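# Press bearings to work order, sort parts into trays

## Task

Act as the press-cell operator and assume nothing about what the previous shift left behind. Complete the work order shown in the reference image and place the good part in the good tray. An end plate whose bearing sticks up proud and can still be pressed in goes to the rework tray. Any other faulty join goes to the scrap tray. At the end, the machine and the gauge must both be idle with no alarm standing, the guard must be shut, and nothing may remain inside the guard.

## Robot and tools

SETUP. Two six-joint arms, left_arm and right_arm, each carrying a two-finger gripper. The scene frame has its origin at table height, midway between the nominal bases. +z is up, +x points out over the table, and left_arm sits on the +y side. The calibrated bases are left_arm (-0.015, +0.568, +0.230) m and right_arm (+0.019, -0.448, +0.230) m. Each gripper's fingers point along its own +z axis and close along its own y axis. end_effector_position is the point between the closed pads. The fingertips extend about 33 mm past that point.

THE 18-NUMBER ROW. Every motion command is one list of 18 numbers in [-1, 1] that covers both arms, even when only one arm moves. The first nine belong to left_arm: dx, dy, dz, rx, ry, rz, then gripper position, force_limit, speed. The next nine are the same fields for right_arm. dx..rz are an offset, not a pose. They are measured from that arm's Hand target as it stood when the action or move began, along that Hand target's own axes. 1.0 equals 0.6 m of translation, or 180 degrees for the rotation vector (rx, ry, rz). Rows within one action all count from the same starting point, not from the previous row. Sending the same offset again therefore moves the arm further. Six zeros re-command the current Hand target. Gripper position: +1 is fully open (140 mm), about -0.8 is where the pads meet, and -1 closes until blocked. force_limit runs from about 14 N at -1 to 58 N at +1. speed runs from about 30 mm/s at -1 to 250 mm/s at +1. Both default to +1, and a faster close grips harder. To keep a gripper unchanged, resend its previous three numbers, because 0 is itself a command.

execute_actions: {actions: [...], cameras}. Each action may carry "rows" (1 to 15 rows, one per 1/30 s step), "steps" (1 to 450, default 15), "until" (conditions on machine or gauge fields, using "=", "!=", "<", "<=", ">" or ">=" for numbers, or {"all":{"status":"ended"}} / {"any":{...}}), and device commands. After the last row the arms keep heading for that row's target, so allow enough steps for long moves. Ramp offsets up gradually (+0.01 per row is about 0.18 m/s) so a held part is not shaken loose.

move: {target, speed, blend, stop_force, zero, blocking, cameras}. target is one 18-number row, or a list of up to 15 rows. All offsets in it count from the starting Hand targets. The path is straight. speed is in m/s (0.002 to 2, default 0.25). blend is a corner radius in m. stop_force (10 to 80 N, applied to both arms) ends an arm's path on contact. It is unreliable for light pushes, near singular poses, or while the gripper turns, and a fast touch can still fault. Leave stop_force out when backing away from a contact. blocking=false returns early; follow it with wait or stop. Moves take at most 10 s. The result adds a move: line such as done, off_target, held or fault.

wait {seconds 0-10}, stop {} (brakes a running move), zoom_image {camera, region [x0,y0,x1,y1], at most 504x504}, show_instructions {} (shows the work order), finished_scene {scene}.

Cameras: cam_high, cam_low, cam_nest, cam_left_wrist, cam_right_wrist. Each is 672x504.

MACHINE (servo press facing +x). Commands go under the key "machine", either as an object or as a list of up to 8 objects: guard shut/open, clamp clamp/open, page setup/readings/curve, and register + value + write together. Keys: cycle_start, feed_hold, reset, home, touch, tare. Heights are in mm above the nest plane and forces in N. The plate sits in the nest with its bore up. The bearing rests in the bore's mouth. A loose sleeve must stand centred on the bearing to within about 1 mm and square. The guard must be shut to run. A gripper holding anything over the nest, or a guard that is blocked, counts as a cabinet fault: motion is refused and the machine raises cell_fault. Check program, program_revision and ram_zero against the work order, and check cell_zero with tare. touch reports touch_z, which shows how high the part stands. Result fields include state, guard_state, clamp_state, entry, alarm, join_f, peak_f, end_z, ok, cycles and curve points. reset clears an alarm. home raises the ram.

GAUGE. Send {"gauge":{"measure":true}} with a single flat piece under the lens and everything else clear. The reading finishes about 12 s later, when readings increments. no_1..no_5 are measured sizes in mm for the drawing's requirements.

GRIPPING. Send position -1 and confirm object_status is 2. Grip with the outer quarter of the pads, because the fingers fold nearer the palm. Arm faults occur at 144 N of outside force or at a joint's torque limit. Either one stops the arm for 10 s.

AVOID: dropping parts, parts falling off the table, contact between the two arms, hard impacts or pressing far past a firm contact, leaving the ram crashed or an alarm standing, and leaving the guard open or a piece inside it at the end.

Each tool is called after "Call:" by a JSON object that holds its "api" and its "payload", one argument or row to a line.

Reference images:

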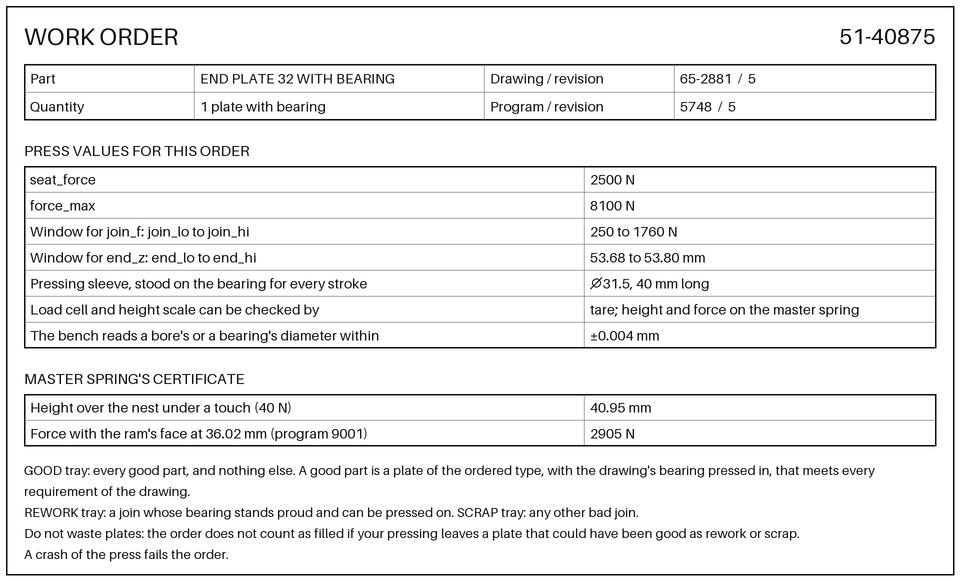

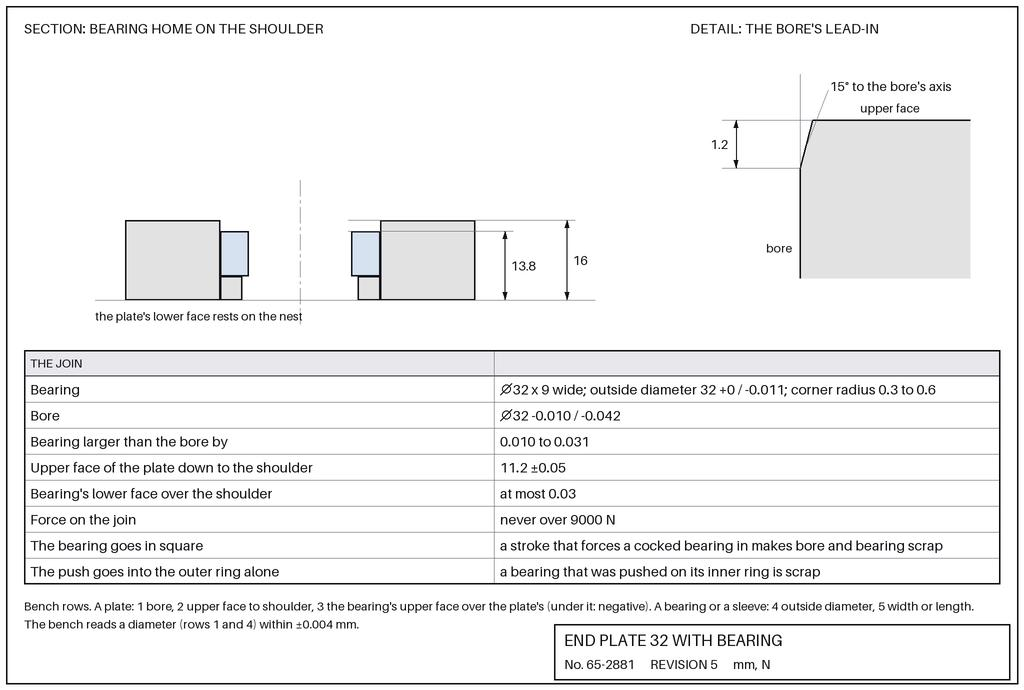

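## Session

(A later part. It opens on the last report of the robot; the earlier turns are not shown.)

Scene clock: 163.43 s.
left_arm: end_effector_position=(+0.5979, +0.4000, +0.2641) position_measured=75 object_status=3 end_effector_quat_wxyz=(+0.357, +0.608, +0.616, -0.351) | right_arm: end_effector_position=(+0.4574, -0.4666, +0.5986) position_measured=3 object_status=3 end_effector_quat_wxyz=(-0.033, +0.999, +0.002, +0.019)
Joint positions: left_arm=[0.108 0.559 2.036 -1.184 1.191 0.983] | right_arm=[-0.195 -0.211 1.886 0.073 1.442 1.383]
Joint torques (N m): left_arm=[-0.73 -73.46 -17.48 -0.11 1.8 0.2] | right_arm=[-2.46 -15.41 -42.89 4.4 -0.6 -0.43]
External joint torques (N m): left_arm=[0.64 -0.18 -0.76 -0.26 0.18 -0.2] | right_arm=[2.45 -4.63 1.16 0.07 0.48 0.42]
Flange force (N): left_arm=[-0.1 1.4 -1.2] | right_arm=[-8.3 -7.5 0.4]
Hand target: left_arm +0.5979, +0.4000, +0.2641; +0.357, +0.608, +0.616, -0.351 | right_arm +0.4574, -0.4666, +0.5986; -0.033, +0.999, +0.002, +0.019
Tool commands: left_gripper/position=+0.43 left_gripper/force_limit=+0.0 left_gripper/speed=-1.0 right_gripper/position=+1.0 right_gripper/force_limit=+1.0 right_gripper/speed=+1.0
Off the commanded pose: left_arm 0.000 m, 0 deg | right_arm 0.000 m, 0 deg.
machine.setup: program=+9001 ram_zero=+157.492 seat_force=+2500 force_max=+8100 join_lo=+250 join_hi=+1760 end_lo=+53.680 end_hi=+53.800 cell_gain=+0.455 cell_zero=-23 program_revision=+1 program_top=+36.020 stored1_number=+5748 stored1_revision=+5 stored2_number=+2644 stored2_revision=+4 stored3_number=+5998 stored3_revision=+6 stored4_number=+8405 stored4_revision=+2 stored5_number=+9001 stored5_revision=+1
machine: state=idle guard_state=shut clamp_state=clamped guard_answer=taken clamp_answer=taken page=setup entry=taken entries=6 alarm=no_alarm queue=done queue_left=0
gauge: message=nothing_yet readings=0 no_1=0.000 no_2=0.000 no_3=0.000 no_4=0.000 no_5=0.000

Call:
{"api": "execute_actions", "payload": {
  "actions": [
    {"machine": {"cycle_start": true, "page": "readings"}, "steps": 450, "until": {"machine": {"state": ["=", "done"]}}},
    {"machine": {"page": "curve"}, "steps": 5}
  ]
}}

Call:
{"api": "execute_actions", "payload": {
  "actions": [
    {"machine": {"page": "readings"}, "steps": 5}
  ]
}}

Scene clock: 168.87 s.
left_arm: end_effector_position=(+0.5979, +0.4000, +0.2641) position_measured=75 object_status=3 end_effector_quat_wxyz=(+0.357, +0.608, +0.616, -0.351) | right_arm: end_effector_position=(+0.4574, -0.4666, +0.5986) position_measured=3 object_status=3 end_effector_quat_wxyz=(-0.033, +0.999, +0.002, +0.019)
Joint positions: left_arm=[0.108 0.559 2.036 -1.184 1.191 0.983] | right_arm=[-0.195 -0.211 1.886 0.073 1.442 1.383]
Joint torques (N m): left_arm=[-1.09 -74.49 -17.67 -0.19 1.91 0.17] | right_arm=[-2.49 -15.71 -42.86 4.33 -0.58 -0.47]
External joint torques (N m): left_arm=[1.2 0.88 -0.57 -0.17 0.05 -0.17] | right_arm=[2.49 -4.42 1.11 0.14 0.46 0.46]
External joint torques at the end of the 1st action: left_arm=[0.76 0.56 -0.74 -0.18 0.1 -0.15] | right_arm=[2.11 -4.12 1 0.09 0.42 0.5]
Flange force (N): left_arm=[2.0 1.9 -1.3] | right_arm=[-7.9 -7.6 0.4]
Flange force at the end of the 1st action (N): left_arm=[1.2 2.0 -0.9] | right_arm=[-7.3 -6.8 0.3]
Hand target: left_arm +0.5979, +0.4000, +0.2641; +0.357, +0.608, +0.616, -0.351 | right_arm +0.4574, -0.4666, +0.5986; -0.033, +0.999, +0.002, +0.019
Tool commands: left_gripper/position=+0.43 left_gripper/force_limit=+0.0 left_gripper/speed=-1.0 right_gripper/position=+1.0 right_gripper/force_limit=+1.0 right_gripper/speed=+1.0
Off the commanded pose: left_arm 0.000 m, 0 deg | right_arm 0.000 m, 0 deg.
machine.curve: curve1_z=+42.020 curve1_f=+6 curve2_z=+41.163 curve2_f=+16 curve3_z=+40.306 curve3_f=+131 curve4_z=+39.449 curve4_f=+246 curve5_z=+38.591 curve5_f=+358 curve6_z=+37.734 curve6_f=+460 curve7_z=+36.877 curve7_f=+584 curve8_z=+36.020 curve8_f=+685
machine: state=done guard_state=shut clamp_state=clamped guard_answer=taken clamp_answer=taken page=curve entry=taken entries=7 alarm=no_alarm queue=done queue_left=0
gauge: message=nothing_yet readings=0 no_1=0.000 no_2=0.000 no_3=0.000 no_4=0.000 no_5=0.000

Scene clock: 169.23 s.
left_arm: end_effector_position=(+0.5979, +0.4000, +0.2641) position_measured=75 object_status=3 end_effector_quat_wxyz=(+0.357, +0.608, +0.616, -0.351) | right_arm: end_effector_position=(+0.4574, -0.4666, +0.5986) position_measured=3 object_status=3 end_effector_quat_wxyz=(-0.033, +0.999, +0.002, +0.019)
Joint positions: left_arm=[0.108 0.559 2.036 -1.184 1.191 0.983] | right_arm=[-0.195 -0.211 1.886 0.073 1.442 1.383]
Joint torques (N m): left_arm=[-1.57 -74.13 -17.33 -0.25 1.97 0.21] | right_arm=[-2.21 -15.81 -42.65 4.41 -0.64 -0.5]
External joint torques (N m): left_arm=[1.59 0.51 -1.01 -0.13 0 -0.21] | right_arm=[2.2 -4.29 0.91 0.05 0.52 0.5]
Flange force (N): left_arm=[1.7 2.3 -2.2] | right_arm=[-7.5 -7.0 -0.1]
Hand target: left_arm +0.5979, +0.4000, +0.2641; +0.357, +0.608, +0.616, -0.351 | right_arm +0.4574, -0.4666, +0.5986; -0.033, +0.999, +0.002, +0.019
Tool commands: left_gripper/position=+0.43 left_gripper/force_limit=+0.0 left_gripper/speed=-1.0 right_gripper/position=+1.0 right_gripper/force_limit=+1.0 right_gripper/speed=+1.0
Off the commanded pose: left_arm 0.000 m, 0 deg | right_arm 0.000 m, 0 deg.
machine.readings: force=+0 touch_z=+40.996 join_f=+661 peak_f=+685 end_z=+36.018 ok=+0 pos_z=+162.508 cycles=+1
machine: state=done guard_state=shut clamp_state=clamped guard_answer=taken clamp_answer=taken page=readings entry=taken entries=7 alarm=no_alarm queue=done queue_left=0
gauge: message=nothing_yet readings=0 no_1=0.000 no_2=0.000 no_3=0.000 no_4=0.000 no_5=0.000

Call:
{"api": "execute_actions", "payload": {
  "actions": [
    {"machine": [{"tare": true}, {"register": "cell_gain", "value": 2.05, "write": true}, {"register": "ram_zero", "value": 157.75, "write": true}, {"touch": true}], "steps": 450, "until": {"machine": {"queue": ["=", "done"]}}}
  ]
}}

Call:
{"api": "execute_actions", "payload": {
  "actions": [
    {"machine": {"cycle_start": true, "page": "readings"}, "steps": 450, "until": {"machine": {"state": ["=", "done"]}}},
    {"machine": {"page": "curve"}, "steps": 5}
  ]
}}

Call:
{"api": "execute_actions", "payload": {
  "actions": [
    {"machine": {"page": "setup"}, "steps": 2},
    {"machine": {"touch": true,  "page": "readings"}, "steps": 450, "until": {"machine": {"state": ["!=", "busy"]}}}
  ]
}}

Call:
{"api": "execute_actions", "payload": {
  "actions": [
    {"machine": {"touch": true,  "page": "readings"}, "steps": 450, "until": {"machine": {"state": ["!=", "busy"]}}}
  ]
}}

Scene clock: 183.60 s.
left_arm: end_effector_position=(+0.5979, +0.4000, +0.2641) position_measured=75 object_status=3 end_effector_quat_wxyz=(+0.357, +0.608, +0.616, -0.351) | right_arm: end_effector_position=(+0.4574, -0.4666, +0.5986) position_measured=3 object_status=3 end_effector_quat_wxyz=(-0.033, +0.999, +0.002, +0.019)
Joint positions: left_arm=[0.108 0.559 2.036 -1.184 1.191 0.983] | right_arm=[-0.195 -0.211 1.886 0.073 1.442 1.383]
Joint torques (N m): left_arm=[-1.52 -74.21 -17.34 -0.18 1.86 0.17] | right_arm=[-2.57 -15.31 -42.87 4.4 -0.57 -0.47]
External joint torques (N m): left_arm=[1.44 0.52 -0.95 -0.2 0.11 -0.17] | right_arm=[2.58 -4.93 1.09 0.07 0.45 0.47]
Flange force (N): left_arm=[1.6 2.2 -2.0] | right_arm=[-8.6 -7.9 0.3]
Hand target: left_arm +0.5979, +0.4000, +0.2641; +0.357, +0.608, +0.616, -0.351 | right_arm +0.4574, -0.4666, +0.5986; -0.033, +0.999, +0.002, +0.019
Tool commands: left_gripper/position=+0.43 left_gripper/force_limit=+0.0 left_gripper/speed=-1.0 right_gripper/position=+1.0 right_gripper/force_limit=+1.0 right_gripper/speed=+1.0
Off the commanded pose: left_arm 0.000 m, 0 deg | right_arm 0.000 m, 0 deg.
machine.readings: force=+0 touch_z=+40.926 join_f=+661 peak_f=+685 end_z=+36.018 ok=+0 pos_z=+162.250 cycles=+1
machine: state=done guard_state=shut clamp_state=clamped guard_answer=taken clamp_answer=taken page=readings entry=taken entries=11 alarm=no_alarm queue=done queue_left=0
gauge: message=nothing_yet readings=0 no_1=0.000 no_2=0.000 no_3=0.000 no_4=0.000 no_5=0.000

Scene clock: 188.40 s.
left_arm: end_effector_position=(+0.5979, +0.4000, +0.2641) position_measured=75 object_status=3 end_effector_quat_wxyz=(+0.357, +0.608, +0.616, -0.351) | right_arm: end_effector_position=(+0.4574, -0.4666, +0.5986) position_measured=3 object_status=3 end_effector_quat_wxyz=(-0.033, +0.999, +0.002, +0.019)
Joint positions: left_arm=[0.108 0.559 2.036 -1.184 1.191 0.983] | right_arm=[-0.195 -0.211 1.886 0.073 1.442 1.383]
Joint torques (N m): left_arm=[-0.99 -74.69 -17.66 -0.16 1.87 0.18] | right_arm=[-2.66 -15.47 -42.73 4.42 -0.6 -0.5]
External joint torques (N m): left_arm=[1.02 0.98 -0.57 -0.21 0.11 -0.18] | right_arm=[2.64 -4.52 1 0.05 0.47 0.49]
External joint torques at the end of the 1st action: left_arm=[0.42 -0.07 -0.84 -0.19 0.01 -0.18] | right_arm=[2.33 -4.5 0.93 0.04 0.42 0.48]
Flange force (N): left_arm=[1.9 2.0 -1.0] | right_arm=[-7.8 -8.1 0.2]
Flange force at the end of the 1st action (N): left_arm=[0.0 1.7 -0.8] | right_arm=[-7.8 -7.3 0.1]
Hand target: left_arm +0.5979, +0.4000, +0.2641; +0.357, +0.608, +0.616, -0.351 | right_arm +0.4574, -0.4666, +0.5986; -0.033, +0.999, +0.002, +0.019
Tool commands: left_gripper/position=+0.43 left_gripper/force_limit=+0.0 left_gripper/speed=-1.0 right_gripper/position=+1.0 right_gripper/force_limit=+1.0 right_gripper/speed=+1.0
Off the commanded pose: left_arm 0.000 m, 0 deg | right_arm 0.000 m, 0 deg.
machine.curve: curve1_z=+42.020 curve1_f=+6 curve2_z=+41.163 curve2_f=+4 curve3_z=+40.306 curve3_f=+417 curve4_z=+39.449 curve4_f=+931 curve5_z=+38.591 curve5_f=+1435 curve6_z=+37.734 curve6_f=+1935 curve7_z=+36.877 curve7_f=+2459 curve8_z=+36.020 curve8_f=+2959
machine: state=done guard_state=shut clamp_state=clamped guard_answer=taken clamp_answer=taken page=curve entry=taken entries=12 alarm=no_alarm queue=done queue_left=0
gauge: message=nothing_yet readings=0 no_1=0.000 no_2=0.000 no_3=0.000 no_4=0.000 no_5=0.000

Scene clock: 199.87 s.
left_arm: end_effector_position=(+0.5979, +0.4000, +0.2641) position_measured=75 object_status=3 end_effector_quat_wxyz=(+0.357, +0.608, +0.616, -0.351) | right_arm: end_effector_position=(+0.4574, -0.4666, +0.5986) position_measured=3 object_status=3 end_effector_quat_wxyz=(-0.033, +0.999, +0.002, +0.019)
Joint positions: left_arm=[0.108 0.559 2.036 -1.184 1.191 0.983] | right_arm=[-0.195 -0.211 1.886 0.073 1.442 1.383]
Joint torques (N m): left_arm=[-1.15 -74.26 -17.55 -0.21 1.95 0.21] | right_arm=[-2.71 -15.46 -42.78 4.39 -0.58 -0.5]
External joint torques (N m): left_arm=[1.11 0.53 -0.77 -0.16 0.02 -0.21] | right_arm=[2.71 -4.7 1.02 0.07 0.47 0.5]
External joint torques at the end of the 1st action: left_arm=[0.73 0.89 -0.77 -0.25 0.12 -0.19] | right_arm=[2.21 -4.48 0.99 0.06 0.36 0.49]
Flange force (N): left_arm=[1.3 2.0 -1.4] | right_arm=[-8.1 -8.3 0.2]
Flange force at the end of the 1st action (N): left_arm=[1.5 2.4 -0.6] | right_arm=[-7.9 -7.0 0.3]
Hand target: left_arm +0.5979, +0.4000, +0.2641; +0.357, +0.608, +0.616, -0.351 | right_arm +0.4574, -0.4666, +0.5986; -0.033, +0.999, +0.002, +0.019
Tool commands: left_gripper/position=+0.43 left_gripper/force_limit=+0.0 left_gripper/speed=-1.0 right_gripper/position=+1.0 right_gripper/force_limit=+1.0 right_gripper/speed=+1.0
Off the commanded pose: left_arm 0.000 m, 0 deg | right_arm 0.000 m, 0 deg.
machine.readings: force=+0 touch_z=+40.931 join_f=+2796 peak_f=+2960 end_z=+36.018 ok=+0 pos_z=+162.250 cycles=+2
machine: state=done guard_state=shut clamp_state=clamped guard_answer=taken clamp_answer=taken page=readings entry=taken entries=13 alarm=no_alarm queue=done queue_left=0
gauge: message=nothing_yet readings=0 no_1=0.000 no_2=0.000 no_3=0.000 no_4=0.000 no_5=0.000

Scene clock: 211.27 s.
left_arm: end_effector_position=(+0.5979, +0.4000, +0.2641) position_measured=75 object_status=3 end_effector_quat_wxyz=(+0.357, +0.608, +0.616, -0.351) | right_arm: end_effector_position=(+0.4574, -0.4666, +0.5986) position_measured=3 object_status=3 end_effector_quat_wxyz=(-0.033, +0.999, +0.002, +0.019)
Joint positions: left_arm=[0.108 0.559 2.036 -1.184 1.191 0.983] | right_arm=[-0.195 -0.211 1.886 0.073 1.442 1.383]
Joint torques (N m): left_arm=[-1.3 -74.35 -17.55 -0.17 1.95 0.14] | right_arm=[-2.26 -15.56 -42.77 4.35 -0.58 -0.47]
External joint torques (N m): left_arm=[1.32 0.7 -0.83 -0.19 0.02 -0.14] | right_arm=[2.28 -4.64 1 0.12 0.46 0.47]
Flange force (N): left_arm=[1.8 2.1 -1.6] | right_arm=[-8.2 -7.2 0.1]
Hand target: left_arm +0.5979, +0.4000, +0.2641; +0.357, +0.608, +0.616, -0.351 | right_arm +0.4574, -0.4666, +0.5986; -0.033, +0.999, +0.002, +0.019
Tool commands: left_gripper/position=+0.43 left_gripper/force_limit=+0.0 left_gripper/speed=-1.0 right_gripper/position=+1.0 right_gripper/force_limit=+1.0 right_gripper/speed=+1.0
Off the commanded pose: left_arm 0.000 m, 0 deg | right_arm 0.000 m, 0 deg.
machine.readings: force=+0 touch_z=+40.934 join_f=+2796 peak_f=+2960 end_z=+36.018 ok=+0 pos_z=+162.250 cycles=+2
machine: state=done guard_state=shut clamp_state=clamped guard_answer=taken clamp_answer=taken page=readings entry=taken entries=14 alarm=no_alarm queue=done queue_left=0
gauge: message=nothing_yet readings=0 no_1=0.000 no_2=0.000 no_3=0.000 no_4=0.000 no_5=0.000

Call:
{"api": "execute_actions", "payload": {
  "actions": [
    {"machine": [{"register": "cell_gain", "value": 2.003, "write": true}, {"register": "ram_zero", "value": 157.728, "write": true}, {"touch": true}], "steps": 450, "until": {"machine": {"queue": ["=", "done"]}}}
  ]
}}

Call:
{"api": "execute_actions", "payload": {
  "actions": [
    {"machine": {"cycle_start": true, "page": "readings"}, "steps": 450, "until": {"machine": {"state": ["=", "done"]}}},
    {"machine": {"page": "curve"}, "steps": 5}
  ]
}}

Call:
{"api": "execute_actions", "payload": {
  "actions": [
    {"machine": {"touch": true,  "page": "readings"}, "steps": 450, "until": {"machine": {"state": ["!=", "busy"]}}}
  ]
}}

Scene clock: 224.13 s.
left_arm: end_effector_position=(+0.5979, +0.4000, +0.2641) position_measured=75 object_status=3 end_effector_quat_wxyz=(+0.357, +0.608, +0.616, -0.351) | right_arm: end_effector_position=(+0.4574, -0.4666, +0.5986) position_measured=3 object_status=3 end_effector_quat_wxyz=(-0.033, +0.999, +0.002, +0.019)
Joint positions: left_arm=[0.108 0.559 2.036 -1.184 1.191 0.983] | right_arm=[-0.195 -0.211 1.886 0.073 1.442 1.383]
Joint torques (N m): left_arm=[-1.38 -74.96 -17.45 -0.19 1.93 0.18] | right_arm=[-2.71 -15.4 -42.79 4.36 -0.5 -0.53]
External joint torques (N m): left_arm=[1.38 1.39 -0.93 -0.18 0.03 -0.18] | right_arm=[2.73 -4.87 1 0.11 0.38 0.53]
Flange force (N): left_arm=[2.8 3.0 -1.3] | right_arm=[-8.3 -8.4 0.3]
Hand target: left_arm +0.5979, +0.4000, +0.2641; +0.357, +0.608, +0.616, -0.351 | right_arm +0.4574, -0.4666, +0.5986; -0.033, +0.999, +0.002, +0.019
Tool commands: left_gripper/position=+0.43 left_gripper/force_limit=+0.0 left_gripper/speed=-1.0 right_gripper/position=+1.0 right_gripper/force_limit=+1.0 right_gripper/speed=+1.0
Off the commanded pose: left_arm 0.000 m, 0 deg | right_arm 0.000 m, 0 deg.
machine.readings: force=+0 touch_z=+40.940 join_f=+2796 peak_f=+2960 end_z=+36.018 ok=+0 pos_z=+162.272 cycles=+2
machine: state=done guard_state=shut clamp_state=clamped guard_answer=taken clamp_answer=taken page=readings entry=taken entries=17 alarm=no_alarm queue=done queue_left=0
gauge: message=nothing_yet readings=0 no_1=0.000 no_2=0.000 no_3=0.000 no_4=0.000 no_5=0.000

Scene clock: 228.93 s.
left_arm: end_effector_position=(+0.5979, +0.4000, +0.2641) position_measured=75 object_status=3 end_effector_quat_wxyz=(+0.357, +0.608, +0.616, -0.351) | right_arm: end_effector_position=(+0.4574, -0.4666, +0.5986) position_measured=3 object_status=3 end_effector_quat_wxyz=(-0.033, +0.999, +0.002, +0.019)
Joint positions: left_arm=[0.108 0.559 2.036 -1.184 1.191 0.983] | right_arm=[-0.195 -0.211 1.886 0.073 1.442 1.383]
Joint torques (N m): left_arm=[-1.54 -74.83 -17.67 -0.24 1.84 0.2] | right_arm=[-2.53 -15.37 -42.67 4.43 -0.58 -0.54]
External joint torques (N m): left_arm=[1.53 1.25 -0.69 -0.13 0.13 -0.2] | right_arm=[2.53 -4.76 0.9 0.05 0.46 0.54]
External joint torques at the end of the 1st action: left_arm=[0.95 0.15 -0.9 -0.25 0.08 -0.22] | right_arm=[2.52 -4.45 1.21 0.09 0.47 0.48]
Flange force (N): left_arm=[2.7 2.4 -1.7] | right_arm=[-8.1 -7.9 0.0]
Flange force at the end of the 1st action (N): left_arm=[0.6 1.9 -1.5] | right_arm=[-8.0 -7.7 0.5]
Hand target: left_arm +0.5979, +0.4000, +0.2641; +0.357, +0.608, +0.616, -0.351 | right_arm +0.4574, -0.4666, +0.5986; -0.033, +0.999, +0.002, +0.019
Tool commands: left_gripper/position=+0.43 left_gripper/force_limit=+0.0 left_gripper/speed=-1.0 right_gripper/position=+1.0 right_gripper/force_limit=+1.0 right_gripper/speed=+1.0
Off the commanded pose: left_arm 0.000 m, 0 deg | right_arm 0.000 m, 0 deg.
machine.curve: curve1_z=+42.020 curve1_f=+6 curve2_z=+41.163 curve2_f=+4 curve3_z=+40.306 curve3_f=+421 curve4_z=+39.449 curve4_f=+924 curve5_z=+38.591 curve5_f=+1415 curve6_z=+37.734 curve6_f=+1904 curve7_z=+36.877 curve7_f=+2415 curve8_z=+36.020 curve8_f=+2904
machine: state=done guard_state=shut clamp_state=clamped guard_answer=taken clamp_answer=taken page=curve entry=taken entries=18 alarm=no_alarm queue=done queue_left=0
gauge: message=nothing_yet readings=0 no_1=0.000 no_2=0.000 no_3=0.000 no_4=0.000 no_5=0.000

Scene clock: 240.33 s.
left_arm: end_effector_position=(+0.5979, +0.4000, +0.2641) position_measured=75 object_status=3 end_effector_quat_wxyz=(+0.357, +0.608, +0.616, -0.351) | right_arm: end_effector_position=(+0.4574, -0.4666, +0.5986) position_measured=3 object_status=3 end_effector_quat_wxyz=(-0.033, +0.999, +0.002, +0.019)
Joint positions: left_arm=[0.108 0.559 2.036 -1.184 1.191 0.983] | right_arm=[-0.195 -0.211 1.886 0.073 1.442 1.383]
Joint torques (N m): left_arm=[-1.65 -74.2 -17.36 -0.16 1.85 0.18] | right_arm=[-2.42 -15.55 -42.76 4.38 -0.58 -0.46]
External joint torques (N m): left_arm=[1.58 0.43 -1.01 -0.22 0.12 -0.17] | right_arm=[2.39 -4.47 1.02 0.08 0.46 0.46]
Flange force (N): left_arm=[1.6 2.2 -2.3] | right_arm=[-7.9 -7.4 0.2]
Hand target: left_arm +0.5979, +0.4000, +0.2641; +0.357, +0.608, +0.616, -0.351 | right_arm +0.4574, -0.4666, +0.5986; -0.033, +0.999, +0.002, +0.019
Tool commands: left_gripper/position=+0.43 left_gripper/force_limit=+0.0 left_gripper/speed=-1.0 right_gripper/position=+1.0 right_gripper/force_limit=+1.0 right_gripper/speed=+1.0
Off the commanded pose: left_arm 0.000 m, 0 deg | right_arm 0.000 m, 0 deg.
machine.readings: force=+0 touch_z=+40.935 join_f=+2745 peak_f=+2905 end_z=+36.018 ok=+0 pos_z=+162.272 cycles=+3
machine: state=done guard_state=shut clamp_state=clamped guard_answer=taken clamp_answer=taken page=readings entry=taken entries=19 alarm=no_alarm queue=done queue_left=0
gauge: message=nothing_yet readings=0 no_1=0.000 no_2=0.000 no_3=0.000 no_4=0.000 no_5=0.000

Call:
{"api": "execute_actions", "payload": {
  "actions": [
    {"machine": [{"register": "cell_gain", "value": 2.0, "write": true}, {"register": "ram_zero", "value": 157.72, "write": true}, {"register": "program", "value": 5748, "write": true}, {"guard": "open", "page": "setup"}, {"clamp": "open"}], "steps": 180, "until": {"machine": {"queue": ["=", "done"]}}}
  ],
  "cameras": ["cam_nest"]
}}

Scene clock: 246.20 s.
left_arm: end_effector_position=(+0.5979, +0.4000, +0.2641) position_measured=75 object_status=3 end_effector_quat_wxyz=(+0.357, +0.608, +0.616, -0.351) | right_arm: end_effector_position=(+0.4574, -0.4666, +0.5986) position_measured=3 object_status=3 end_effector_quat_wxyz=(-0.033, +0.999, +0.002, +0.019)
Joint positions: left_arm=[0.108 0.559 2.036 -1.184 1.191 0.983] | right_arm=[-0.195 -0.211 1.886 0.073 1.442 1.383]
Joint torques (N m): left_arm=[-1.34 -74.61 -17.43 -0.24 1.8 0.16] | right_arm=[-2.38 -15.86 -42.88 4.41 -0.56 -0.47]
External joint torques (N m): left_arm=[1.39 0.89 -0.87 -0.12 0.17 -0.16] | right_arm=[2.36 -4.16 1.15 0.04 0.44 0.47]
Flange force (N): left_arm=[2.1 2.4 -1.8] | right_arm=[-7.5 -7.3 0.5]
Hand target: left_arm +0.5979, +0.4000, +0.2641; +0.357, +0.608, +0.616, -0.351 | right_arm +0.4574, -0.4666, +0.5986; -0.033, +0.999, +0.002, +0.019
Tool commands: left_gripper/position=+0.43 left_gripper/force_limit=+0.0 left_gripper/speed=-1.0 right_gripper/position=+1.0 right_gripper/force_limit=+1.0 right_gripper/speed=+1.0
Off the commanded pose: left_arm 0.000 m, 0 deg | right_arm 0.000 m, 0 deg.
machine.setup: program=+5748 ram_zero=+157.720 seat_force=+2500 force_max=+8100 join_lo=+250 join_hi=+1760 end_lo=+53.680 end_hi=+53.800 cell_gain=+2.000 cell_zero=-23 program_revision=+5 program_top=+53.800 stored1_number=+5748 stored1_revision=+5 stored2_number=+2644 stored2_revision=+4 stored3_number=+5998 stored3_revision=+6 stored4_number=+8405 stored4_revision=+2 stored5_number=+9001 stored5_revision=+1
machine: state=idle guard_state=open clamp_state=open guard_answer=taken clamp_answer=taken page=setup entry=taken entries=22 alarm=no_alarm queue=done queue_left=0
gauge: message=nothing_yet readings=0 no_1=0.000 no_2=0.000 no_3=0.000 no_4=0.000 no_5=0.000
Images, in order (width x height): cam_nest 672x504.

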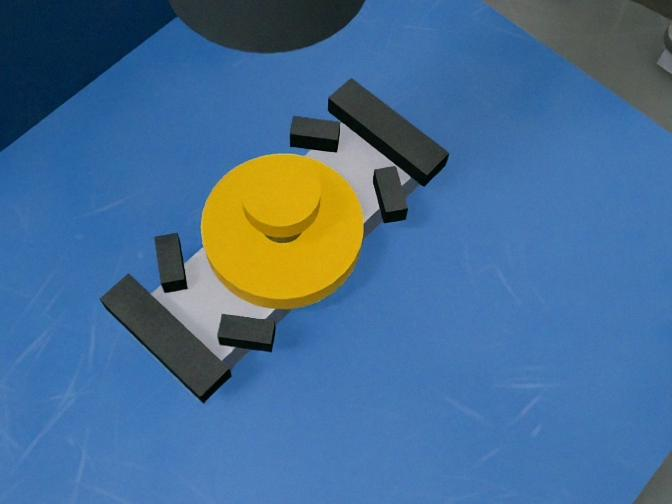

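Call:
{"api": "move", "payload": {
  "target": [
    [-0.1416, -0.0007, 0.2458, 0, 0, 0, 0.43, 0, -1, 0, 0, 0, 0, 0, 0, 1, 1, 1],
    [-0.1402, -0.0012, 0.5932, 0, 0, 0, 0.43, 0, -1, 0, 0, 0, 0, 0, 0, 1, 1, 1],
    [-0.1402, -0.0012, 0.6432, 0, 0, 0, 0.43, 0, -1, 0, 0, 0, 0, 0, 0, 1, 1, 1]
  ],
  "speed": [0.25,0.2,0.06],
  "blend": [0.03,0.01,0],
  "cameras": ["cam_nest", "cam_left_wrist"]
}}

Call:
{"api": "execute_actions", "payload": {
  "actions": [
    {"rows": [[0,0,0,0,0,0,-1,0,-1,0,0,0,0,0,0,1,1,1]], "steps": 60}
  ],
  "cameras": ["cam_nest"]
}}

Scene clock: 250.23 s.
left_arm: end_effector_position=(+0.6029, +0.0236, +0.1445) position_measured=75 object_status=3 end_effector_quat_wxyz=(+0.357, +0.608, +0.616, -0.351) | right_arm: end_effector_position=(+0.4574, -0.4666, +0.5986) position_measured=3 object_status=3 end_effector_quat_wxyz=(-0.033, +0.999, +0.002, +0.019)
Joint positions: left_arm=[-0.479 0.783 1.941 -1.764 0.911 1.095] | right_arm=[-0.195 -0.211 1.886 0.073 1.442 1.383]
Joint torques (N m): left_arm=[-1.1 -88.75 -13.87 -0.99 1.96 0.21] | right_arm=[-2.43 -15.47 -42.65 4.4 -0.6 -0.5]
External joint torques (N m): left_arm=[1.13 0.8 -0.33 -0.2 0.14 -0.21] | right_arm=[2.42 -4.61 0.91 0.07 0.49 0.5]
Flange force (N): left_arm=[1.5 1.9 -0.1] | right_arm=[-7.9 -7.6 -0.1]
Hand target: left_arm +0.6029, +0.0236, +0.1445; +0.357, +0.608, +0.616, -0.351 | right_arm +0.4574, -0.4666, +0.5986; -0.033, +0.999, +0.002, +0.019
Off the commanded pose: left_arm 0.000 m, 0 deg | right_arm 0.000 m, 0 deg.
machine.setup: program=+5748 ram_zero=+157.720 seat_force=+2500 force_max=+8100 join_lo=+250 join_hi=+1760 end_lo=+53.680 end_hi=+53.800 cell_gain=+2.000 cell_zero=-23 program_revision=+5 program_top=+53.800 stored1_number=+5748 stored1_revision=+5 stored2_number=+2644 stored2_revision=+4 stored3_number=+5998 stored3_revision=+6 stored4_number=+8405 stored4_revision=+2 stored5_number=+9001 stored5_revision=+1
machine: state=idle guard_state=open clamp_state=open guard_answer=taken clamp_answer=taken page=setup entry=taken entries=22 alarm=no_alarm queue=done queue_left=0
gauge: message=nothing_yet readings=0 no_1=0.000 no_2=0.000 no_3=0.000 no_4=0.000 no_5=0.000
move: done
camera_calibration:
cam_left_wrist: T_world_to_cam=[[0.998874, 0.0411049, -0.0236874, -0.593559], [0.0310337, -0.188483, 0.981586, -0.151596], [0.0358833, -0.981216, -0.189546, 0.175387], [0, 0, 0, 1]] pos_world=[0.591302, 0.167918, 0.167989]
Images, in order (width x height): cam_nest 672x504, cam_left_wrist 672x504.

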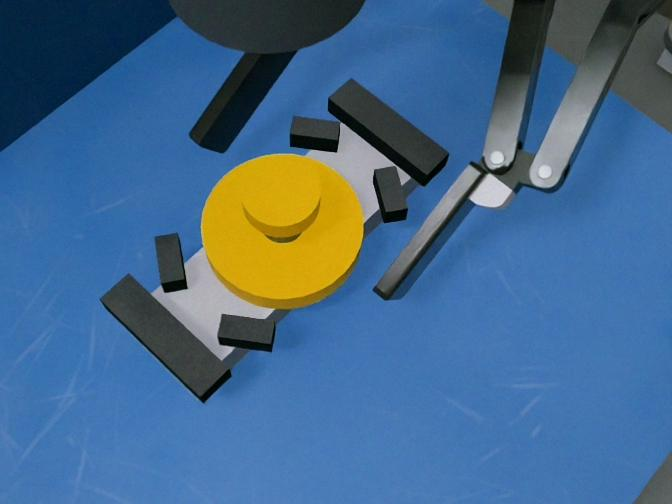

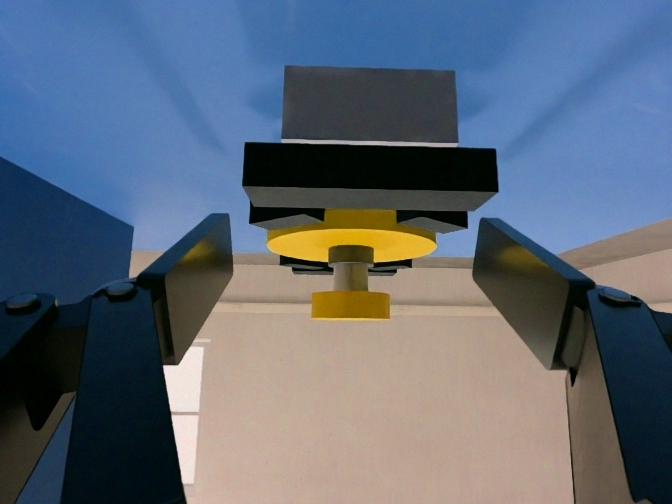

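Scene clock: 252.43 s.
left_arm: end_effector_position=(+0.6029, +0.0236, +0.1445) position_measured=127 object_status=2 end_effector_quat_wxyz=(+0.357, +0.608, +0.616, -0.351) | right_arm: end_effector_position=(+0.4574, -0.4666, +0.5986) position_measured=3 object_status=3 end_effector_quat_wxyz=(-0.033, +0.999, +0.002, +0.019)
Joint positions: left_arm=[-0.479 0.783 1.941 -1.764 0.911 1.095] | right_arm=[-0.195 -0.211 1.886 0.073 1.442 1.383]
Joint torques (N m): left_arm=[-4.53 -83.04 -13.41 -0.78 0.37 0.29] | right_arm=[-2.74 -15.6 -42.75 4.38 -0.63 -0.53]
External joint torques (N m): left_arm=[4.5 -5.02 -0.84 -0.42 1.75 -0.29] | right_arm=[2.75 -4.62 0.97 0.08 0.51 0.52]
Flange force (N): left_arm=[-2.7 1.2 -10.0] | right_arm=[-7.9 -8.4 0.1]
Hand target: left_arm +0.6029, +0.0236, +0.1445; +0.357, +0.608, +0.616, -0.351 | right_arm +0.4574, -0.4666, +0.5986; -0.033, +0.999, +0.002, +0.019
Off the commanded pose: left_arm 0.000 m, 0 deg | right_arm 0.000 m, 0 deg.
machine.setup: program=+5748 ram_zero=+157.720 seat_force=+2500 force_max=+8100 join_lo=+250 join_hi=+1760 end_lo=+53.680 end_hi=+53.800 cell_gain=+2.000 cell_zero=-23 program_revision=+5 program_top=+53.800 stored1_number=+5748 stored1_revision=+5 stored2_number=+2644 stored2_revision=+4 stored3_number=+5998 stored3_revision=+6 stored4_number=+8405 stored4_revision=+2 stored5_number=+9001 stored5_revision=+1
machine: state=idle guard_state=open clamp_state=open guard_answer=taken clamp_answer=taken page=setup entry=taken entries=22 alarm=no_alarm queue=done queue_left=0
gauge: message=nothing_yet readings=0 no_1=0.000 no_2=0.000 no_3=0.000 no_4=0.000 no_5=0.000
Images, in order (width x height): cam_nest 672x504.

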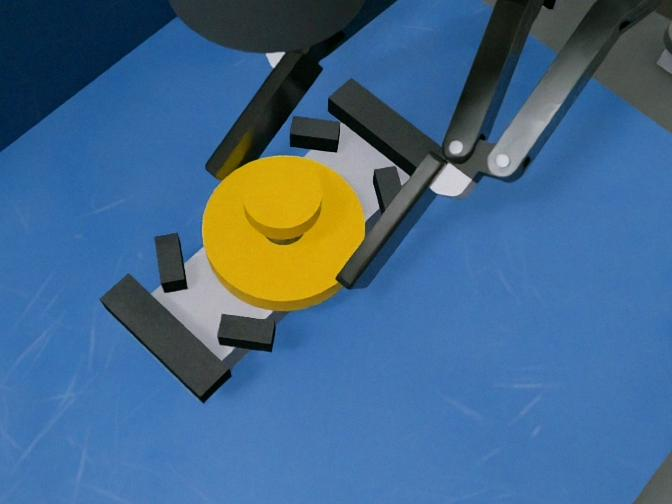

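Call:
{"api": "move", "payload": {
  "target": [
    [-0.0701, 0.0005, -0.0789, 0, 0, 0, -1, 0, -1, 0, 0, 0, 0, 0, 0, 1, 1, 1],
    [0.0791, 0.0337, -0.39, 0, 0, 0, -1, 0, -1, 0, 0, 0, 0, 0, 0, 1, 1, 1],
    [0.4027, 0.3542, -0.6405, 0, 0, 0, -1, 0, -1, 0, 0, 0, 0, 0, 0, 1, 1, 1]
  ],
  "speed": [0.1,0.25,0.25],
  "blend": [0.02,0.05,0],
  "cameras": ["cam_left_wrist"]
}}

Scene clock: 256.93 s.
left_arm: end_effector_position=(+0.8087, +0.4802, +0.1270) position_measured=127 object_status=2 end_effector_quat_wxyz=(+0.357, +0.608, +0.616, -0.351) | right_arm: end_effector_position=(+0.4574, -0.4666, +0.5986) position_measured=3 object_status=3 end_effector_quat_wxyz=(-0.033, +0.999, +0.002, +0.019)
Joint positions: left_arm=[0.168 0.956 1.54 -1.107 1.262 0.902] | right_arm=[-0.195 -0.211 1.886 0.073 1.442 1.383]
Joint torques (N m): left_arm=[-1.4 -111.47 -22.64 -0.91 2.91 0.2] | right_arm=[-2.5 -16.09 -42.81 4.46 -0.56 -0.54]
External joint torques (N m): left_arm=[1.54 4.2 0.73 0.68 -1.05 -0.2] | right_arm=[2.5 -4.1 1.04 0.01 0.44 0.54]
Flange force (N): left_arm=[5.7 1.8 0.8] | right_arm=[-7.2 -7.8 0.4]
Hand target: left_arm +0.8087, +0.4802, +0.1270; +0.357, +0.608, +0.616, -0.351 | right_arm +0.4574, -0.4666, +0.5986; -0.033, +0.999, +0.002, +0.019
Off the commanded pose: left_arm 0.000 m, 0 deg | right_arm 0.000 m, 0 deg.
machine.setup: program=+5748 ram_zero=+157.720 seat_force=+2500 force_max=+8100 join_lo=+250 join_hi=+1760 end_lo=+53.680 end_hi=+53.800 cell_gain=+2.000 cell_zero=-23 program_revision=+5 program_top=+53.800 stored1_number=+5748 stored1_revision=+5 stored2_number=+2644 stored2_revision=+4 stored3_number=+5998 stored3_revision=+6 stored4_number=+8405 stored4_revision=+2 stored5_number=+9001 stored5_revision=+1
machine: state=idle guard_state=open clamp_state=open guard_answer=taken clamp_answer=taken page=setup entry=taken entries=22 alarm=no_alarm queue=done queue_left=0
gauge: message=nothing_yet readings=0 no_1=0.000 no_2=0.000 no_3=0.000 no_4=0.000 no_5=0.000
move: done
camera_calibration:
cam_left_wrist: T_world_to_cam=[[0.998874, 0.0411019, -0.0236881, -0.818308], [0.0310332, -0.188465, 0.981589, -0.0547549], [0.0358809, -0.981219, -0.189528, 0.61271], [0, 0, 0, 1]] pos_world=[0.797102, 0.624518, 0.150489]
Images, in order (width x height): cam_left_wrist 672x504.

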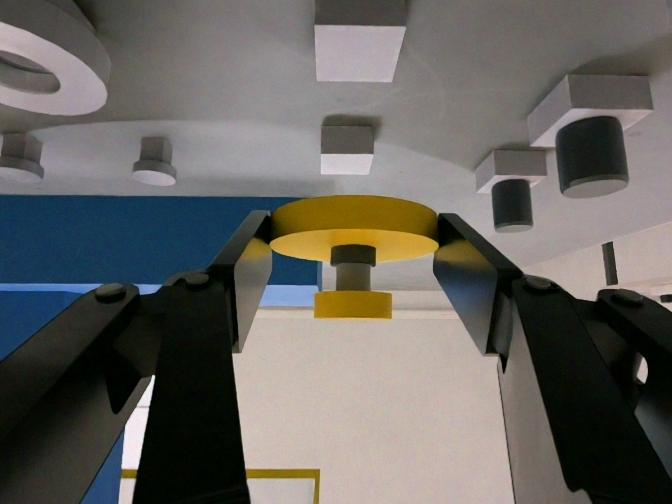

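Call:
{"api": "move", "payload": {
  "target": [0.1152, 0, 0.0665, 0, 0, 0, -1, 0, -1, 0, 0, 0, 0, 0, 0, 1, 1, 1],
  "speed": 0.1
}}

Call:
{"api": "execute_actions", "payload": {
  "actions": [
    {"rows": [[0,0,0,0,0,0,0.43,0,-1,0,0,0,0,0,0,1,1,1]], "steps": 50}
  ]
}}

Call:
{"api": "move", "payload": {
  "target": [-0.1, 0, -0.15, 0, 0, 0, 0.43, 0, -1, 0, 0, 0, 0, 0, 0, 1, 1, 1],
  "cameras": ["cam_left_wrist", "cam_high"]
}}

Scene clock: 258.70 s.
left_arm: end_effector_position=(+0.8088, +0.4802, +0.0473) position_measured=127 object_status=2 end_effector_quat_wxyz=(+0.357, +0.608, +0.616, -0.351) | right_arm: end_effector_position=(+0.4574, -0.4666, +0.5986) position_measured=3 object_status=3 end_effector_quat_wxyz=(-0.033, +0.999, +0.002, +0.019)
Joint positions: left_arm=[0.168 1.062 1.51 -1.13 1.229 0.974] | right_arm=[-0.195 -0.211 1.886 0.073 1.442 1.383]
Joint torques (N m): left_arm=[-0.76 -114.49 -19.17 -0.65 2.57 0.24] | right_arm=[-2.49 -15.52 -42.81 4.43 -0.58 -0.47]
External joint torques (N m): left_arm=[0.65 4.21 0.1 0.38 -0.6 -0.24] | right_arm=[2.47 -4.49 1.06 0.03 0.46 0.47]
Flange force (N): left_arm=[5.6 3.4 1.5] | right_arm=[-7.9 -7.6 0.3]
Hand target: left_arm +0.8088, +0.4802, +0.0472; +0.357, +0.608, +0.616, -0.351 | right_arm +0.4574, -0.4666, +0.5986; -0.033, +0.999, +0.002, +0.019
Off the commanded pose: left_arm 0.000 m, 0 deg | right_arm 0.000 m, 0 deg.
machine.setup: program=+5748 ram_zero=+157.720 seat_force=+2500 force_max=+8100 join_lo=+250 join_hi=+1760 end_lo=+53.680 end_hi=+53.800 cell_gain=+2.000 cell_zero=-23 program_revision=+5 program_top=+53.800 stored1_number=+5748 stored1_revision=+5 stored2_number=+2644 stored2_revision=+4 stored3_number=+5998 stored3_revision=+6 stored4_number=+8405 stored4_revision=+2 stored5_number=+9001 stored5_revision=+1
machine: state=idle guard_state=open clamp_state=open guard_answer=taken clamp_answer=taken page=setup entry=taken entries=22 alarm=no_alarm queue=done queue_left=0
gauge: message=nothing_yet readings=0 no_1=0.000 no_2=0.000 no_3=0.000 no_4=0.000 no_5=0.000
move: done

Scene clock: 260.57 s.
left_arm: end_effector_position=(+0.8088, +0.4802, +0.0472) position_measured=75 object_status=3 end_effector_quat_wxyz=(+0.357, +0.608, +0.616, -0.351) | right_arm: end_effector_position=(+0.4574, -0.4666, +0.5986) position_measured=3 object_status=3 end_effector_quat_wxyz=(-0.033, +0.999, +0.002, +0.019)
Joint positions: left_arm=[0.168 1.062 1.51 -1.13 1.229 0.974] | right_arm=[-0.195 -0.211 1.886 0.073 1.442 1.383]
Joint torques (N m): left_arm=[-1.38 -111.23 -18.25 -0.07 1.91 0.26] | right_arm=[-2.33 -15.27 -42.81 4.38 -0.61 -0.45]
External joint torques (N m): left_arm=[1.13 0.81 -0.94 -0.2 0.05 -0.26] | right_arm=[2.27 -4.49 1.14 0.07 0.48 0.45]
Flange force (N): left_arm=[2.1 3.0 -0.9] | right_arm=[-8.1 -7.1 0.3]
Hand target: left_arm +0.8088, +0.4802, +0.0472; +0.357, +0.608, +0.616, -0.351 | right_arm +0.4574, -0.4666, +0.5986; -0.033, +0.999, +0.002, +0.019
Off the commanded pose: left_arm 0.000 m, 0 deg | right_arm 0.000 m, 0 deg.
machine.setup: program=+5748 ram_zero=+157.720 seat_force=+2500 force_max=+8100 join_lo=+250 join_hi=+1760 end_lo=+53.680 end_hi=+53.800 cell_gain=+2.000 cell_zero=-23 program_revision=+5 program_top=+53.800 stored1_number=+5748 stored1_revision=+5 stored2_number=+2644 stored2_revision=+4 stored3_number=+5998 stored3_revision=+6 stored4_number=+8405 stored4_revision=+2 stored5_number=+9001 stored5_revision=+1
machine: state=idle guard_state=open clamp_state=open guard_answer=taken clamp_answer=taken page=setup entry=taken entries=22 alarm=no_alarm queue=done queue_left=0
gauge: message=nothing_yet readings=0 no_1=0.000 no_2=0.000 no_3=0.000 no_4=0.000 no_5=0.000

Scene clock: 261.40 s.
left_arm: end_effector_position=(+0.8080, +0.5282, +0.1440) position_measured=75 object_status=3 end_effector_quat_wxyz=(+0.357, +0.608, +0.616, -0.351) | right_arm: end_effector_position=(+0.4574, -0.4666, +0.5986) position_measured=3 object_status=3 end_effector_quat_wxyz=(-0.033, +0.999, +0.002, +0.019)
Joint positions: left_arm=[0.223 0.946 1.515 -1.059 1.309 0.887] | right_arm=[-0.195 -0.211 1.886 0.073 1.442 1.383]
Joint torques (N m): left_arm=[-1.24 -107.96 -22.45 0.05 1.68 0.12] | right_arm=[-2.27 -15.71 -42.89 4.46 -0.6 -0.49]
External joint torques (N m): left_arm=[1.25 -0.06 -0.74 -0.16 0.16 -0.12] | right_arm=[2.28 -4.5 1.12 0 0.48 0.48]
Flange force (N): left_arm=[0.9 1.6 -1.7] | right_arm=[-8.1 -7.2 0.3]
Hand target: left_arm +0.8080, +0.5282, +0.1441; +0.357, +0.608, +0.616, -0.351 | right_arm +0.4574, -0.4666, +0.5986; -0.033, +0.999, +0.002, +0.019
Off the commanded pose: left_arm 0.000 m, 0 deg | right_arm 0.000 m, 0 deg.
machine.setup: program=+5748 ram_zero=+157.720 seat_force=+2500 force_max=+8100 join_lo=+250 join_hi=+1760 end_lo=+53.680 end_hi=+53.800 cell_gain=+2.000 cell_zero=-23 program_revision=+5 program_top=+53.800 stored1_number=+5748 stored1_revision=+5 stored2_number=+2644 stored2_revision=+4 stored3_number=+5998 stored3_revision=+6 stored4_number=+8405 stored4_revision=+2 stored5_number=+9001 stored5_revision=+1
machine: state=idle guard_state=open clamp_state=open guard_answer=taken clamp_answer=taken page=setup entry=taken entries=22 alarm=no_alarm queue=done queue_left=0
gauge: message=nothing_yet readings=0 no_1=0.000 no_2=0.000 no_3=0.000 no_4=0.000 no_5=0.000
move: done
camera_calibration:
cam_left_wrist: T_world_to_cam=[[0.998875, 0.0410218, -0.0238044, -0.819103], [0.0311323, -0.188465, 0.981586, -0.0624712], [0.0357801, -0.981223, -0.18953, 0.663041], [0, 0, 0, 1]] pos_world=[0.796402, 0.672418, 0.167489]
Images, in order (width x height): cam_high 672x504, cam_left_wrist 672x504.

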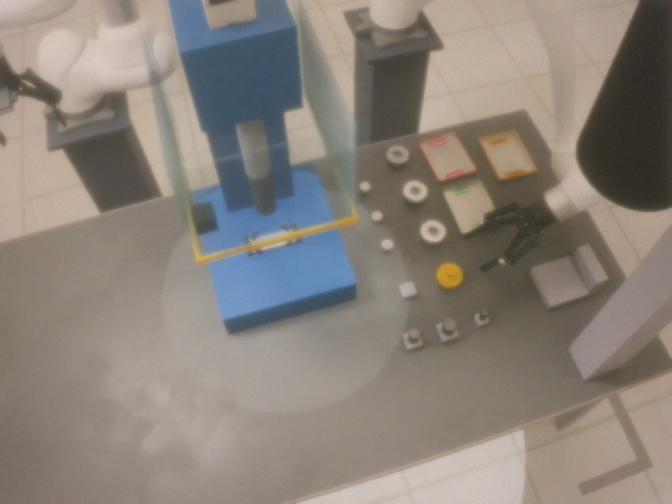

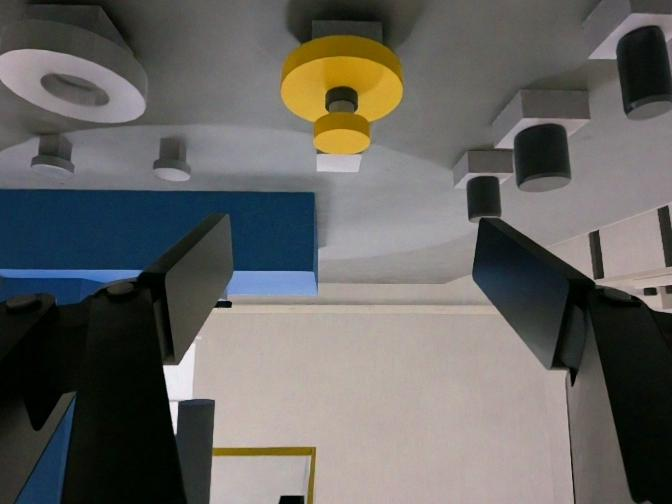

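Call:
{"api": "move", "payload": {
  "target": [0.1023, -0.1435, -0.1978, -0.5783, 0.0007, -0.3339, 0.43, 0, -1, 0, 0, 0, 0, 0, 0, 1, 1, 1],
  "speed": 0.3,
  "cameras": ["cam_left_wrist", "cam_high"]
}}

Scene clock: 270.03 s.
left_arm: end_effector_position=(+0.7200, +0.6604, +0.1500) position_measured=75 object_status=3 end_effector_quat_wxyz=(+0.482, -0.232, +0.835, +0.134) | right_arm: end_effector_position=(+0.4574, -0.4666, +0.5986) position_measured=3 object_status=3 end_effector_quat_wxyz=(-0.033, +0.999, +0.002, +0.019)
Joint positions: left_arm=[-0.216 0.675 2.281 -3.955 0.913 1.726] | right_arm=[-0.195 -0.211 1.886 0.073 1.442 1.383]
Joint torques (N m): left_arm=[-1.01 -78.65 -11.96 -0.05 2.32 0.12] | right_arm=[-2.58 -15.78 -42.84 4.45 -0.59 -0.49]
External joint torques (N m): left_arm=[1.06 0.69 -0.83 -0.21 0.02 -0.12] | right_arm=[2.57 -4.29 1.08 0.01 0.46 0.49]
Flange force (N): left_arm=[0.1 0.2 3.1] | right_arm=[-7.6 -7.8 0.4]
Hand target: left_arm +0.7200, +0.6604, +0.1500; +0.481, -0.232, +0.835, +0.134 | right_arm +0.4574, -0.4666, +0.5986; -0.033, +0.999, +0.002, +0.019
Off the commanded pose: left_arm 0.000 m, 0 deg | right_arm 0.000 m, 0 deg.
machine.setup: program=+5748 ram_zero=+157.720 seat_force=+2500 force_max=+8100 join_lo=+250 join_hi=+1760 end_lo=+53.680 end_hi=+53.800 cell_gain=+2.000 cell_zero=-23 program_revision=+5 program_top=+53.800 stored1_number=+5748 stored1_revision=+5 stored2_number=+2644 stored2_revision=+4 stored3_number=+5998 stored3_revision=+6 stored4_number=+8405 stored4_revision=+2 stored5_number=+9001 stored5_revision=+1
machine: state=idle guard_state=open clamp_state=open guard_answer=taken clamp_answer=taken page=setup entry=taken entries=22 alarm=no_alarm queue=done queue_left=0
gauge: message=nothing_yet readings=0 no_1=0.000 no_2=0.000 no_3=0.000 no_4=0.000 no_5=0.000
move: done
camera_calibration:
cam_left_wrist: T_world_to_cam=[[-0.538018, 0.842569, -0.0247897, -0.159205], [0.148309, 0.12357, 0.981191, -0.331083], [0.829784, 0.524222, -0.191443, -0.768456], [0, 0, 0, 1]] pos_world=[0.601099, 0.577894, 0.173793]
Images, in order (width x height): cam_high 672x504, cam_left_wrist 672x504.

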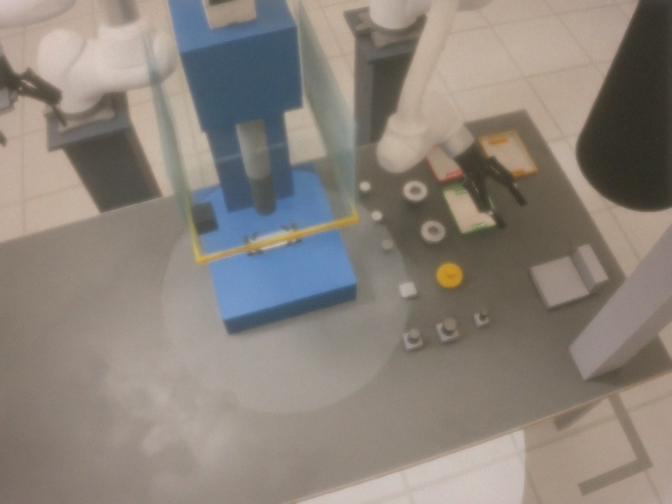

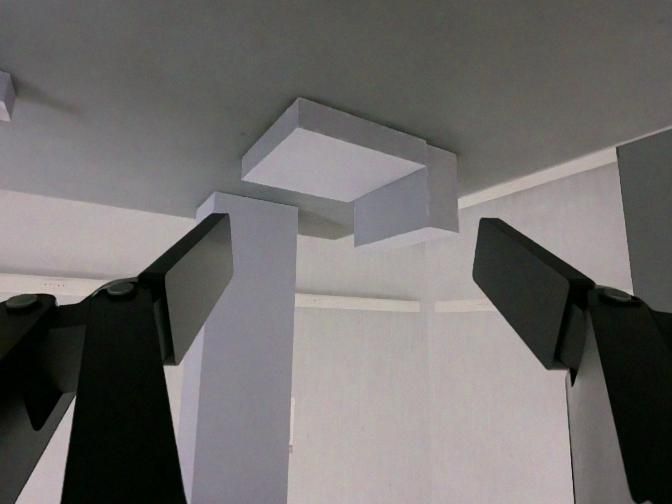

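Call:
{"api": "move", "payload": {
  "target": [0.0856, -0.1115, -0.1482, 0.578, 0, 0.3347, 0.43, 0, -1, 0, 0, 0, 0, 0, 0, 1, 1, 1],
  "speed": 0.35,
  "cameras": ["cam_left_wrist"]
}}

Scene clock: 276.87 s.
left_arm: end_effector_position=(+0.6665, +0.5501, +0.1501) position_measured=75 object_status=3 end_effector_quat_wxyz=(+0.356, +0.608, +0.617, -0.350) | right_arm: end_effector_position=(+0.4574, -0.4666, +0.5986) position_measured=3 object_status=3 end_effector_quat_wxyz=(-0.033, +0.999, +0.002, +0.019)
Joint positions: left_arm=[0.301 0.822 1.807 -1.042 1.261 1.06] | right_arm=[-0.195 -0.211 1.886 0.073 1.442 1.383]
Joint torques (N m): left_arm=[-1.01 -94.46 -15.65 0.01 2.03 0.19] | right_arm=[-2.39 -15.92 -42.85 4.41 -0.57 -0.49]
External joint torques (N m): left_arm=[0.97 1.32 -1.08 -0.05 0.03 -0.19] | right_arm=[2.37 -4.11 1.11 0.06 0.45 0.49]
Flange force (N): left_arm=[2.9 3.0 -1.2] | right_arm=[-7.4 -7.4 0.4]
Hand target: left_arm +0.6665, +0.5501, +0.1501; +0.356, +0.608, +0.617, -0.350 | right_arm +0.4574, -0.4666, +0.5986; -0.033, +0.999, +0.002, +0.019
Off the commanded pose: left_arm 0.000 m, 0 deg | right_arm 0.000 m, 0 deg.
machine.setup: program=+5748 ram_zero=+157.720 seat_force=+2500 force_max=+8100 join_lo=+250 join_hi=+1760 end_lo=+53.680 end_hi=+53.800 cell_gain=+2.000 cell_zero=-23 program_revision=+5 program_top=+53.800 stored1_number=+5748 stored1_revision=+5 stored2_number=+2644 stored2_revision=+4 stored3_number=+5998 stored3_revision=+6 stored4_number=+8405 stored4_revision=+2 stored5_number=+9001 stored5_revision=+1
machine: state=idle guard_state=open clamp_state=open guard_answer=taken clamp_answer=taken page=setup entry=taken entries=22 alarm=no_alarm queue=done queue_left=0
gauge: message=nothing_yet readings=0 no_1=0.000 no_2=0.000 no_3=0.000 no_4=0.000 no_5=0.000
move: done
camera_calibration:
cam_left_wrist: T_world_to_cam=[[0.998877, 0.0407699, -0.0241545, -0.678276], [0.0315265, -0.191179, 0.981049, -0.0585879], [0.0353795, -0.980708, -0.192249, 0.691296], [0, 0, 0, 1]] pos_world=[0.654904, 0.694412, 0.173995]
Images, in order (width x height): cam_left_wrist 672x504.

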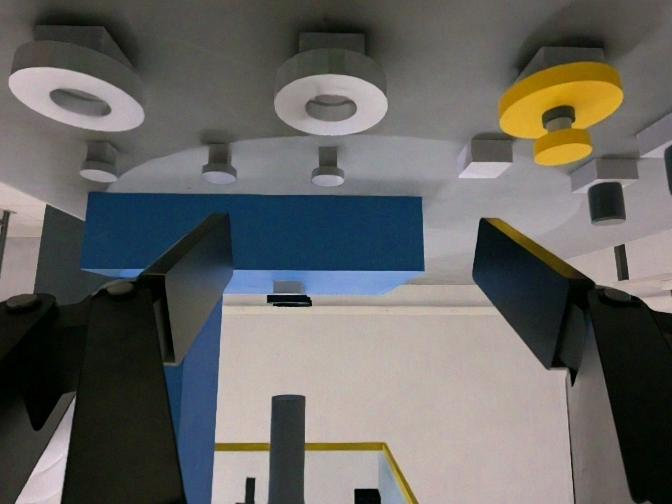

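Call:
{"api": "move", "payload": {
  "target": [0.0741, -0.0101, 0.1204, 0, 0, 0, 0.43, 0, -1, 0, 0, 0, 0, 0, 0, 1, 1, 1],
  "speed": 0.2,
  "cameras": ["cam_left_wrist"]
}}

Call:
{"api": "zoom_image", "payload": {
  "camera": "cam_left_wrist",
  "region": [180, 100, 530, 450]
}}

Scene clock: 281.40 s.
left_arm: end_effector_position=(+0.6609, +0.5098, +0.0754) position_measured=75 object_status=3 end_effector_quat_wxyz=(+0.356, +0.608, +0.617, -0.350) | right_arm: end_effector_position=(+0.4574, -0.4666, +0.5986) position_measured=3 object_status=3 end_effector_quat_wxyz=(-0.033, +0.999, +0.002, +0.019)
Joint positions: left_arm=[0.249 0.92 1.826 -1.121 1.187 1.158] | right_arm=[-0.195 -0.211 1.886 0.073 1.442 1.383]
Joint torques (N m): left_arm=[-0.9 -95.92 -11.64 0.03 2.09 0.31] | right_arm=[-2.49 -15.55 -42.71 4.45 -0.55 -0.49]
External joint torques (N m): left_arm=[0.99 0.45 -0.58 -0.18 0.08 -0.31] | right_arm=[2.45 -4.38 0.99 0 0.43 0.49]
Flange force (N): left_arm=[1.4 1.5 -1.1] | right_arm=[-7.6 -7.6 0.2]
Hand target: left_arm +0.6610, +0.5098, +0.0754; +0.356, +0.608, +0.617, -0.350 | right_arm +0.4574, -0.4666, +0.5986; -0.033, +0.999, +0.002, +0.019
Off the commanded pose: left_arm 0.000 m, 0 deg | right_arm 0.000 m, 0 deg.
machine.setup: program=+5748 ram_zero=+157.720 seat_force=+2500 force_max=+8100 join_lo=+250 join_hi=+1760 end_lo=+53.680 end_hi=+53.800 cell_gain=+2.000 cell_zero=-23 program_revision=+5 program_top=+53.800 stored1_number=+5748 stored1_revision=+5 stored2_number=+2644 stored2_revision=+4 stored3_number=+5998 stored3_revision=+6 stored4_number=+8405 stored4_revision=+2 stored5_number=+9001 stored5_revision=+1
machine: state=idle guard_state=open clamp_state=open guard_answer=taken clamp_answer=taken page=setup entry=taken entries=22 alarm=no_alarm queue=done queue_left=0
gauge: message=nothing_yet readings=0 no_1=0.000 no_2=0.000 no_3=0.000 no_4=0.000 no_5=0.000
move: done
camera_calibration:
cam_left_wrist: T_world_to_cam=[[0.998874, 0.040706, -0.0243727, -0.672775], [0.0317278, -0.191158, 0.981046, 0.00700521], [0.0352754, -0.980715, -0.192234, 0.637583], [0, 0, 0, 1]] pos_world=[0.649304, 0.654012, 0.0992952]
Images, in order (width x height): cam_left_wrist 672x504.

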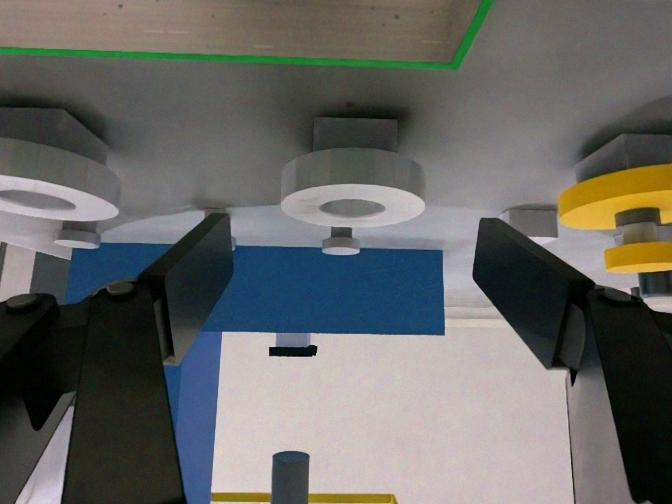

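Scaled by 1.440 from the camera's 672x504 image, which has a finer 960x720 frame.

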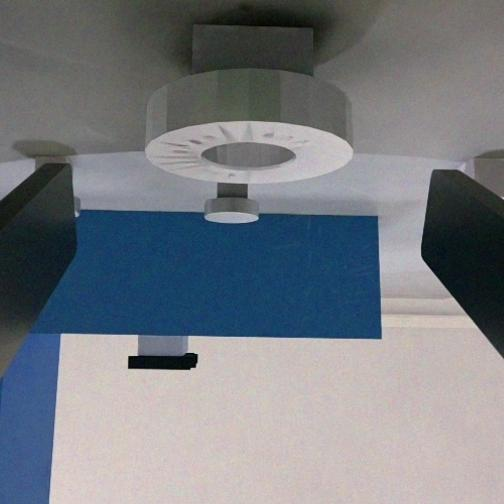

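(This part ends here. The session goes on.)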